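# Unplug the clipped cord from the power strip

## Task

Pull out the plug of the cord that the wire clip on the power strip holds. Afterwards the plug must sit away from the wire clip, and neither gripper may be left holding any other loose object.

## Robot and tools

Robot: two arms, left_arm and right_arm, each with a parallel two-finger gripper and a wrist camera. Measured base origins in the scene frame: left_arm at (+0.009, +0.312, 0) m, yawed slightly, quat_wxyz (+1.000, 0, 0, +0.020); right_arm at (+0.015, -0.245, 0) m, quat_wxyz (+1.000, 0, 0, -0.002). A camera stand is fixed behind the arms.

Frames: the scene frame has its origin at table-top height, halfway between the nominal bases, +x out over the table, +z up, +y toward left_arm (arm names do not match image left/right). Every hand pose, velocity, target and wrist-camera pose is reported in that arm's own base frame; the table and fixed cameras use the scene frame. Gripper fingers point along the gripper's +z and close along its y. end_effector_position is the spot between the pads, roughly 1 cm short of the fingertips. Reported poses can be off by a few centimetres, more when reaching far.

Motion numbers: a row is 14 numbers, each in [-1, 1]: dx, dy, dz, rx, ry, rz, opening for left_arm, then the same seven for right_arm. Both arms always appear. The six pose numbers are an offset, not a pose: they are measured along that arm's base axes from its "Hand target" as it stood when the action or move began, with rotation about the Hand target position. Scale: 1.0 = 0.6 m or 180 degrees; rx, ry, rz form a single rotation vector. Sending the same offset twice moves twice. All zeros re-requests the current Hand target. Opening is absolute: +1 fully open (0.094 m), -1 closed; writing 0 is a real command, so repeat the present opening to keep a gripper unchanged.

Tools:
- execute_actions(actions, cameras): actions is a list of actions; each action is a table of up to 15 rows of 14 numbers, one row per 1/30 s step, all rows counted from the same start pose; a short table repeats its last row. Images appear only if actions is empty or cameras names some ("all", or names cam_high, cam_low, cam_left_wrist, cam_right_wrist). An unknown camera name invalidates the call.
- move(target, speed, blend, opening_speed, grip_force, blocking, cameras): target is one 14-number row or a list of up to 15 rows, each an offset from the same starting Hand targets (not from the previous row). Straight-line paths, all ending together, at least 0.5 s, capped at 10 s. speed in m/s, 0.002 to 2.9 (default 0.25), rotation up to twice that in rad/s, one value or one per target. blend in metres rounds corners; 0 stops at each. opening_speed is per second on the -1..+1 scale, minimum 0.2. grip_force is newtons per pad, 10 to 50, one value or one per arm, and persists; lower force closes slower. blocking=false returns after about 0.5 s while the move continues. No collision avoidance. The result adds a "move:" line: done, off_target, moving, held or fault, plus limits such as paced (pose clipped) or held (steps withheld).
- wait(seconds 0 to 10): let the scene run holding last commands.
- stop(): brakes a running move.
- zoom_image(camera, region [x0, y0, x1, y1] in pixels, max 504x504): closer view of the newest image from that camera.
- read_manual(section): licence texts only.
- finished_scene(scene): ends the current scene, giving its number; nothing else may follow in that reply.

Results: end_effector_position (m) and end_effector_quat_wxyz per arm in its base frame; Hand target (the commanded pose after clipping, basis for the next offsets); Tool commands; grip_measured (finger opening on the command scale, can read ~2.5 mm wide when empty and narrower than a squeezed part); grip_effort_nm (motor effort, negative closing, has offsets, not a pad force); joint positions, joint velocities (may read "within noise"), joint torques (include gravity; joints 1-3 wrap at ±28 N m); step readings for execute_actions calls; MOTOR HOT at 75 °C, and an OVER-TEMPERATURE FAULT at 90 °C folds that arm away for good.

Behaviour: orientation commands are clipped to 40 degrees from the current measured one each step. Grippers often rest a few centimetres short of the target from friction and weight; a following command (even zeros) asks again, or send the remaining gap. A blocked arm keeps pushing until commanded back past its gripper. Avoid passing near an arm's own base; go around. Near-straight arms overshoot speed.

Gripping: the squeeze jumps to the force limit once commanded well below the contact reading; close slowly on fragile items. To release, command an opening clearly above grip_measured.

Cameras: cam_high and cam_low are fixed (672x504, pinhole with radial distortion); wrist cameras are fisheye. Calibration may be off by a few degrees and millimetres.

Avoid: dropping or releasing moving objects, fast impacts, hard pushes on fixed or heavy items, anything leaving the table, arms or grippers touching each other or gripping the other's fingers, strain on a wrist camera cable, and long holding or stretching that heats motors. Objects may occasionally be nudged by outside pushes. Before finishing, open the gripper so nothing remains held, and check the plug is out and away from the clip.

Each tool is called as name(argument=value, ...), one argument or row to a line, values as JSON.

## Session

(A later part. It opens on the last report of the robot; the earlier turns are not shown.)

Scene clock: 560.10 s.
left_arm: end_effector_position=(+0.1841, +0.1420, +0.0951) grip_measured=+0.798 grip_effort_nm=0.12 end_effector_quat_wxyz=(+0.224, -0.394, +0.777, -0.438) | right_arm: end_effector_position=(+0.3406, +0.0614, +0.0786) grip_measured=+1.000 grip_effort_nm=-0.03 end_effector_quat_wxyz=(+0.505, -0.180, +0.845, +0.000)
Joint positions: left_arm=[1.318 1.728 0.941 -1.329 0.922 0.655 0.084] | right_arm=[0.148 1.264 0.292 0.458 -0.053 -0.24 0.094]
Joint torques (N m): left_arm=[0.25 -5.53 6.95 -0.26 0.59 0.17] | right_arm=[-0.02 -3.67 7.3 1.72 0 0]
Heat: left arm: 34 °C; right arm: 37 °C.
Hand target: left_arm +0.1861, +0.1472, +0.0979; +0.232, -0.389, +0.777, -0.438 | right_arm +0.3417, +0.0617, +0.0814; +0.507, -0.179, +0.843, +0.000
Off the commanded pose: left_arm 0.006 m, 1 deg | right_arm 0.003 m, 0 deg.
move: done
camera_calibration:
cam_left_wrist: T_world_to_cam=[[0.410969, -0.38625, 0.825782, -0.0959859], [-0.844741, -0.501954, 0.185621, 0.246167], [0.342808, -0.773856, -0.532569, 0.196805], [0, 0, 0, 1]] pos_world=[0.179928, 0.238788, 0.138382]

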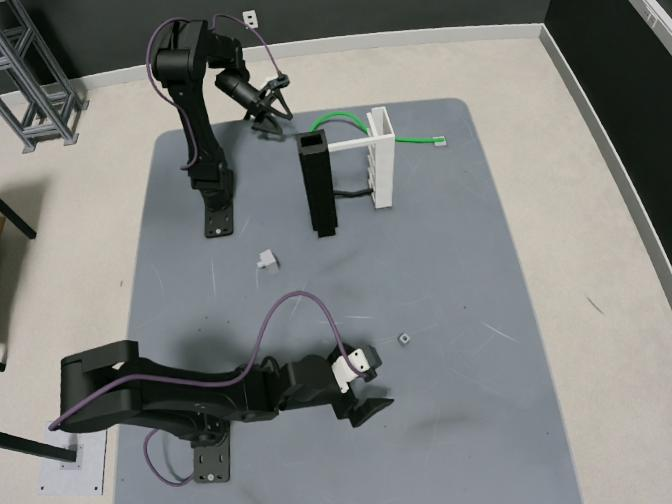

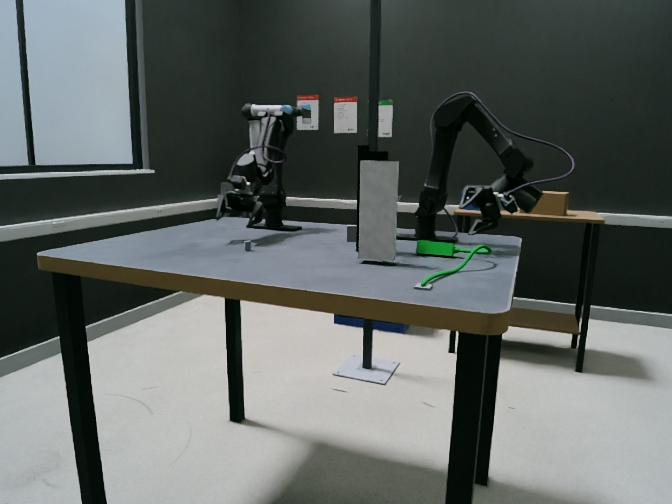

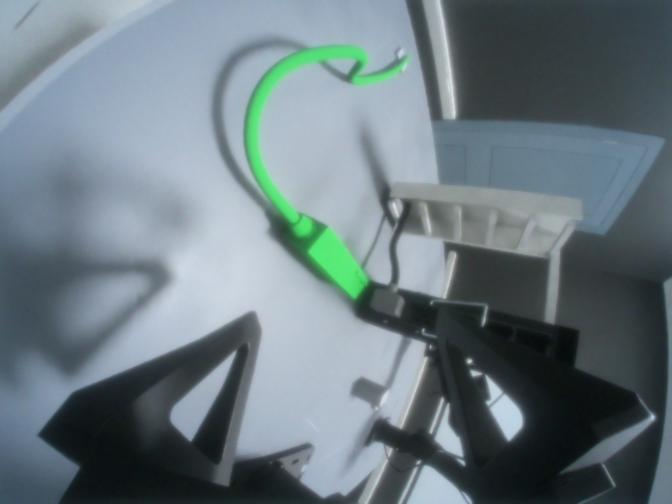

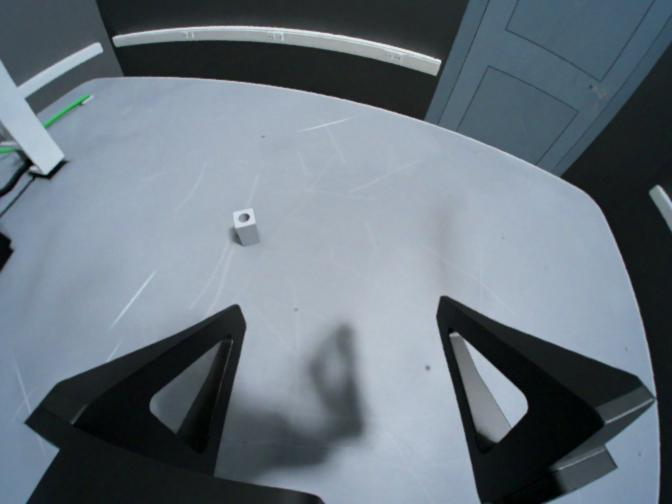

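move(
  target=[0, 0, 0.05, 0, 0, 0, -1.0, 0, 0, 0.05, 0, 0, 0, -1.0],
  speed=0.1,
  cameras=["all"],
)

zoom_image(
  camera="cam_high",
  region=[320, 320, 440, 440],
)

zoom_image(
  camera="cam_high",
  region=[220, 40, 340, 160],
)

zoom_image(
  camera="cam_right_wrist",
  region=[280, 260, 400, 380],
)

zoom_image(
  camera="cam_left_wrist",
  region=[280, 260, 400, 380],
)

Scene clock: 577.90 s.
left_arm: end_effector_position=(+0.1839, +0.1419, +0.1181) grip_measured=-0.986 grip_effort_nm=-0.75 end_effector_quat_wxyz=(+0.212, -0.400, +0.770, -0.450) | right_arm: end_effector_position=(+0.3367, +0.0608, +0.0971) grip_measured=-0.988 grip_effort_nm=-0.69 end_effector_quat_wxyz=(+0.492, -0.181, +0.852, +0.000)
Joint positions: left_arm=[1.318 1.712 1.009 -1.454 0.92 0.656 0.001] | right_arm=[0.148 1.157 0.358 0.255 -0.053 -0.24 0.001]
Joint torques (N m): left_arm=[0.23 -9.06 7.15 -0.32 0.6 0.19] | right_arm=[-0.02 -4.49 9.44 1.7 0.01 0.01]
Heat: left arm: 35 °C; right arm: 37 °C.
Hand target: left_arm +0.1860, +0.1472, +0.1278; +0.232, -0.389, +0.777, -0.438 | right_arm +0.3418, +0.0617, +0.1114; +0.507, -0.179, +0.843, +0.000
Off the commanded pose: left_arm 0.011 m, 3 deg | right_arm 0.015 m, 2 deg.
move: off_target (left_arm, right_arm)
camera_calibration:
cam_left_wrist: T_world_to_cam=[[0.419423, -0.355533, 0.835273, -0.121962], [-0.843204, -0.493435, 0.213375, 0.236985], [0.336291, -0.7938, -0.506744, 0.210061], [0, 0, 0, 1]] pos_world=[0.180339, 0.240321, 0.157752]
cam_right_wrist: T_world_to_cam=[[0.291495, -0.952936, 0.0833301, -0.0473213], [-0.803463, -0.291182, -0.519288, 0.370594], [0.519112, 0.0844169, -0.850527, 0.00458808], [0, 0, 0, 1]] pos_world=[0.309171, 0.0624288, 0.200291]

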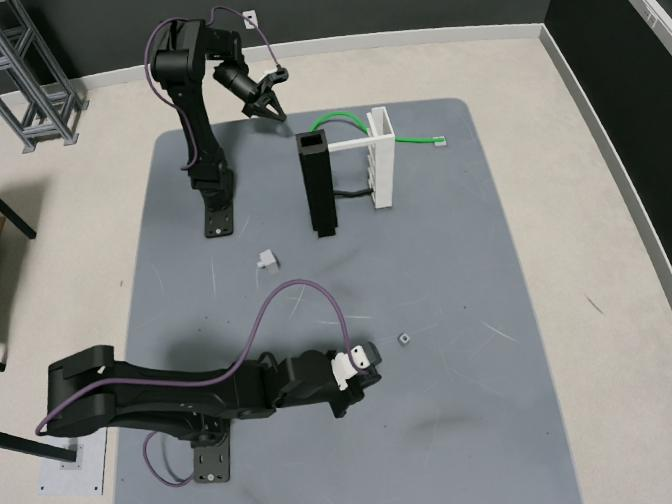

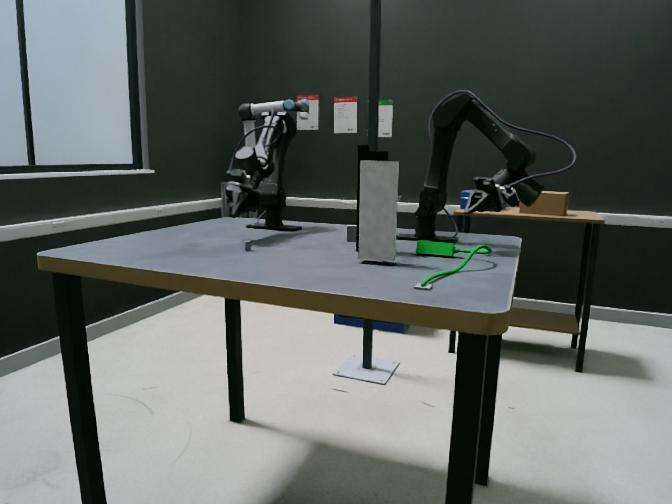

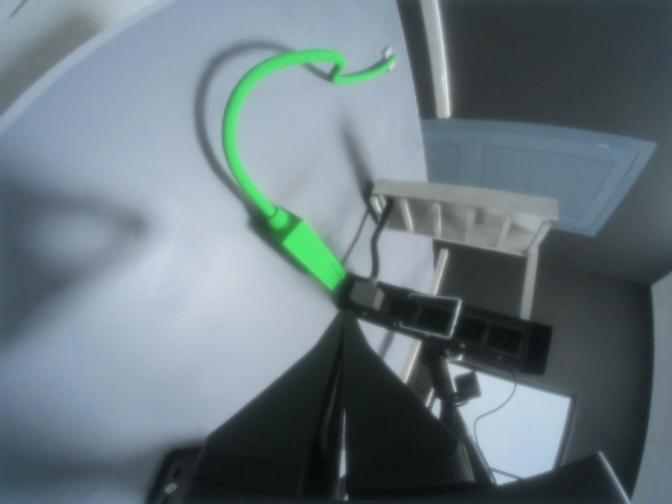

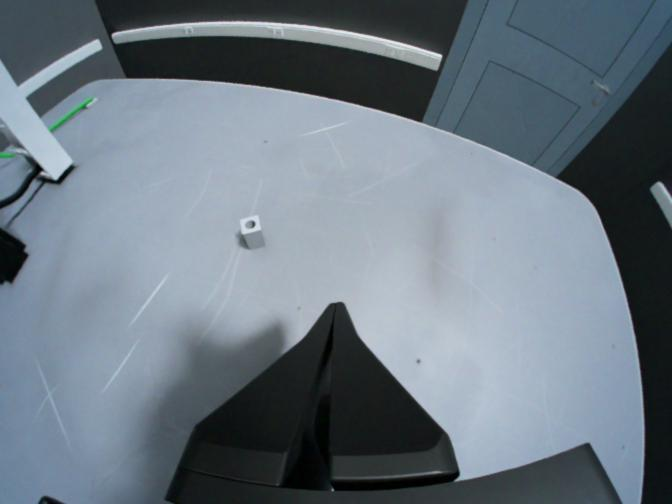

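Scaled by 4.200.

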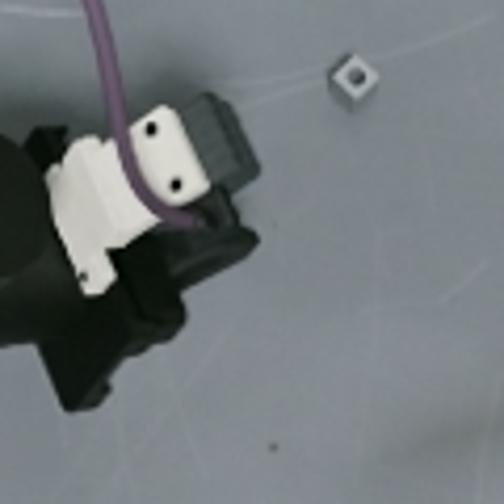

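Scaled by 4.200.

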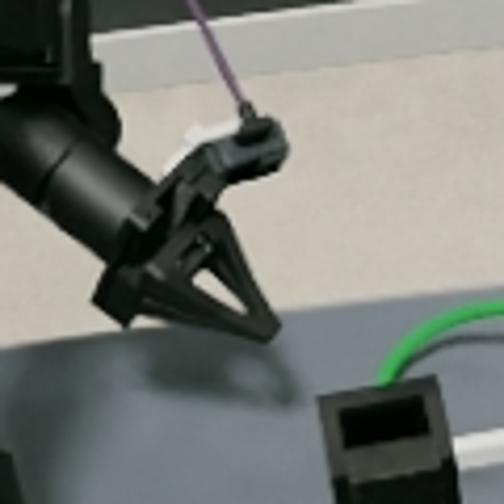

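Scaled by 4.200 from the camera's 672x504 image, which has a finer 960x720 frame.

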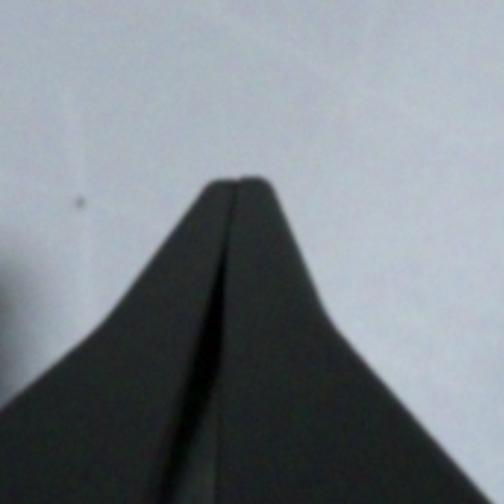

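Scaled by 4.200 from the camera's 672x504 image, which has a finer 960x720 frame.

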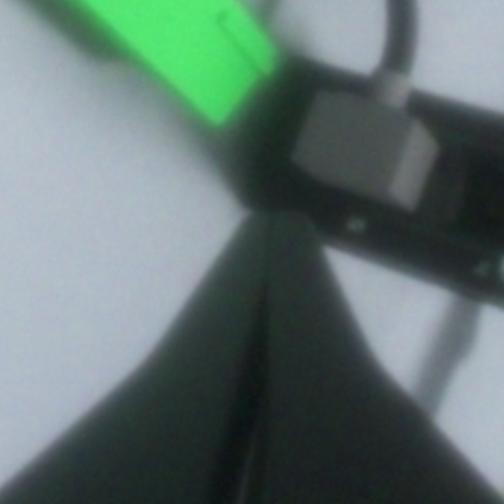

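move(
  target=[0.0, 0.03, 0.0, 0, 0, 0, -1.0, 0.1, 0.05, 0.03, 0.033, -0.163, 0, -1.0],
  speed=0.15,
  cameras=["cam_high", "cam_right_wrist"],
)

zoom_image(
  camera="cam_high",
  region=[320, 280, 480, 440],
)

Scene clock: 597.20 s.
left_arm: end_effector_position=(+0.1846, +0.1592, +0.1248) grip_measured=-0.986 grip_effort_nm=-0.76 end_effector_quat_wxyz=(+0.223, -0.393, +0.777, -0.439) | right_arm: end_effector_position=(+0.3967, +0.0893, +0.1100) grip_measured=-0.988 grip_effort_nm=-0.69 end_effector_quat_wxyz=(+0.680, -0.158, +0.716, -0.005)
Joint positions: left_arm=[1.332 1.741 1.085 -1.482 0.913 0.679 0.001] | right_arm=[0.226 1.846 0.295 1.476 0.015 -0.224 0.001]
Joint torques (N m): left_arm=[0.49 -5.87 7.49 -0.31 0.58 0.18] | right_arm=[0.53 -4.45 5.05 2.86 0.11 0.1]
Heat: left arm: 36 °C; right arm: 37 °C.
Hand target: left_arm +0.1861, +0.1652, +0.1279; +0.232, -0.389, +0.777, -0.438 | right_arm +0.4017, +0.0917, +0.1293; +0.712, -0.147, +0.686, -0.002
Off the commanded pose: left_arm 0.007 m, 1 deg | right_arm 0.020 m, 5 deg.
move: off_target (right_arm)
camera_calibration:
cam_right_wrist: T_world_to_cam=[[0.247408, -0.960213, 0.129541, -0.0256179], [-0.482273, -0.238, -0.843071, 0.337169], [0.840358, 0.146108, -0.521968, -0.187028], [0, 0, 0, 1]] pos_world=[0.326116, 0.0829738, 0.189954]
Images, in order (width x height): cam_high 672x504, cam_right_wrist 672x504.

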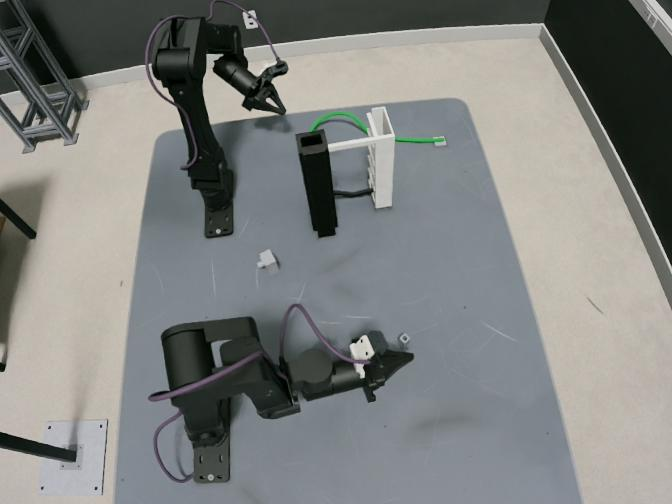

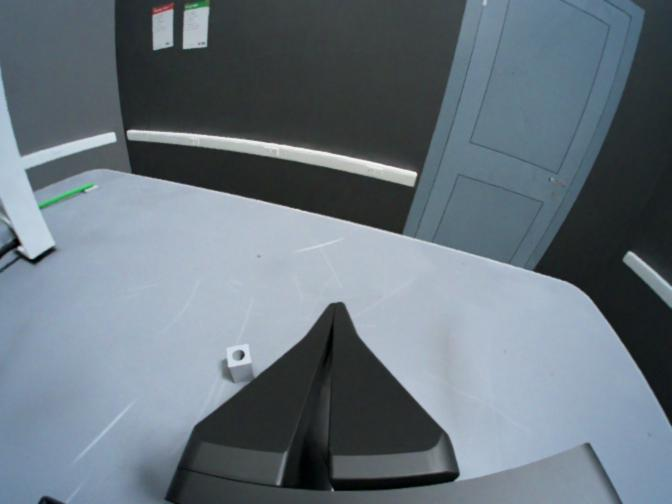

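Scaled by 3.150.

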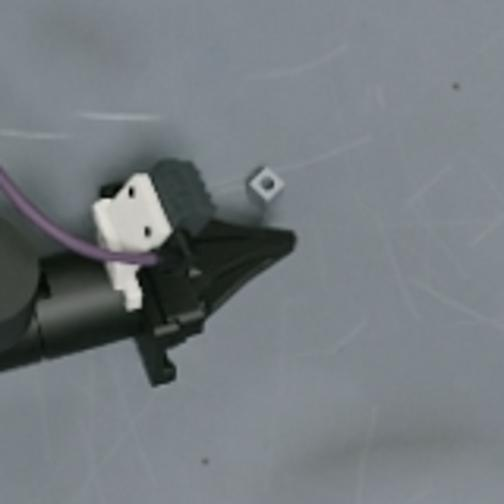

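move(
  target=[0.29, -0.025, 0.04, 0.4035, -0.1886, -0.0378, -1.0, 0.0, 0.0, 0.0, 0, 0, 0, -1.0],
  speed=0.15,
  cameras=["cam_high", "cam_left_wrist"],
)

zoom_image(
  camera="cam_high",
  region=[260, 50, 420, 210],
)

Scene clock: 611.90 s.
left_arm: end_effector_position=(+0.3594, +0.1509, +0.1553) grip_measured=-0.986 grip_effort_nm=-0.76 end_effector_quat_wxyz=(+0.591, -0.005, +0.807, -0.004) | right_arm: end_effector_position=(+0.3967, +0.0893, +0.1100) grip_measured=-0.988 grip_effort_nm=-0.69 end_effector_quat_wxyz=(+0.680, -0.158, +0.716, -0.005)
Joint positions: left_arm=[0.675 1.366 0.534 0.446 0.639 0.225 0.001] | right_arm=[0.226 1.846 0.295 1.476 0.015 -0.224 0.001]
Joint torques (N m): left_arm=[-0.39 -4.31 6.39 2.21 0.1 0.1] | right_arm=[0.53 -4.45 5.05 2.86 0.11 0.1]
Heat: left arm: 35 °C; right arm: 40 °C.
Hand target: left_arm +0.3600, +0.1502, +0.1519; +0.591, +0.000, +0.806, +0.000 | right_arm +0.4017, +0.0918, +0.1293; +0.712, -0.147, +0.686, -0.002
Off the commanded pose: left_arm 0.004 m, 1 deg | right_arm 0.020 m, 5 deg.
move: off_target (right_arm)
camera_calibration:
cam_left_wrist: T_world_to_cam=[[0.0320455, -0.997162, -0.0681185, 0.152851], [-0.681268, 0.0280765, -0.731496, 0.391238], [0.731333, 0.0698481, -0.678435, -0.068618], [0, 0, 0, 1]] pos_world=[0.311822, 0.146225, 0.250048]
Images, in order (width x height): cam_high 672x504, cam_left_wrist 672x504.

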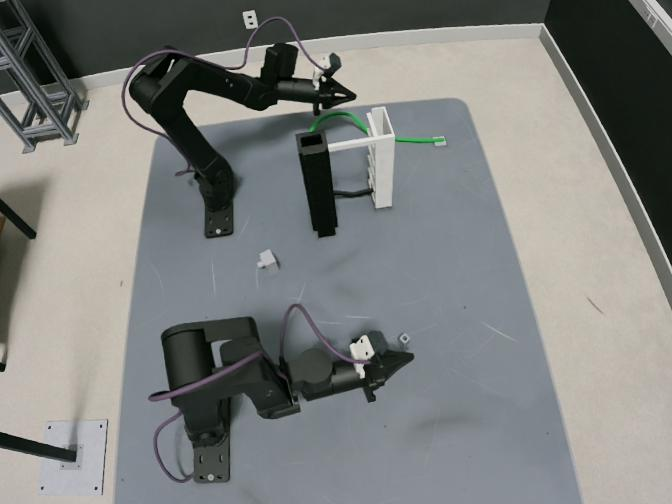

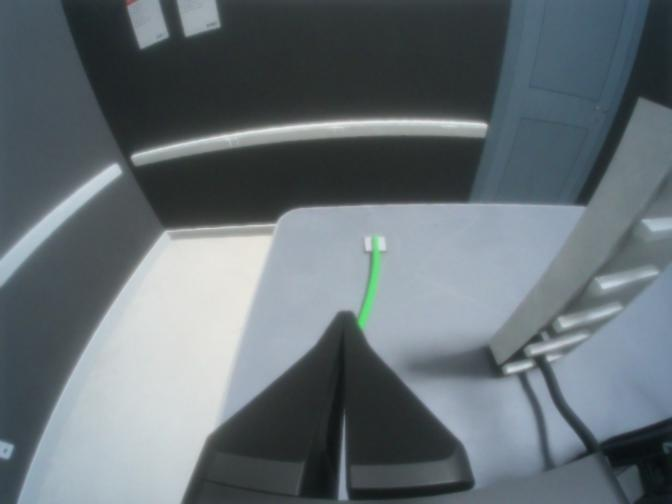

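Scaled by 3.150.

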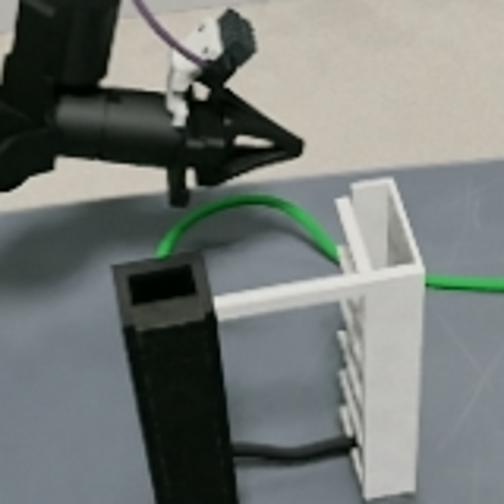

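finished_scene(
  scene=1,
)

The scene is finished: the task was done.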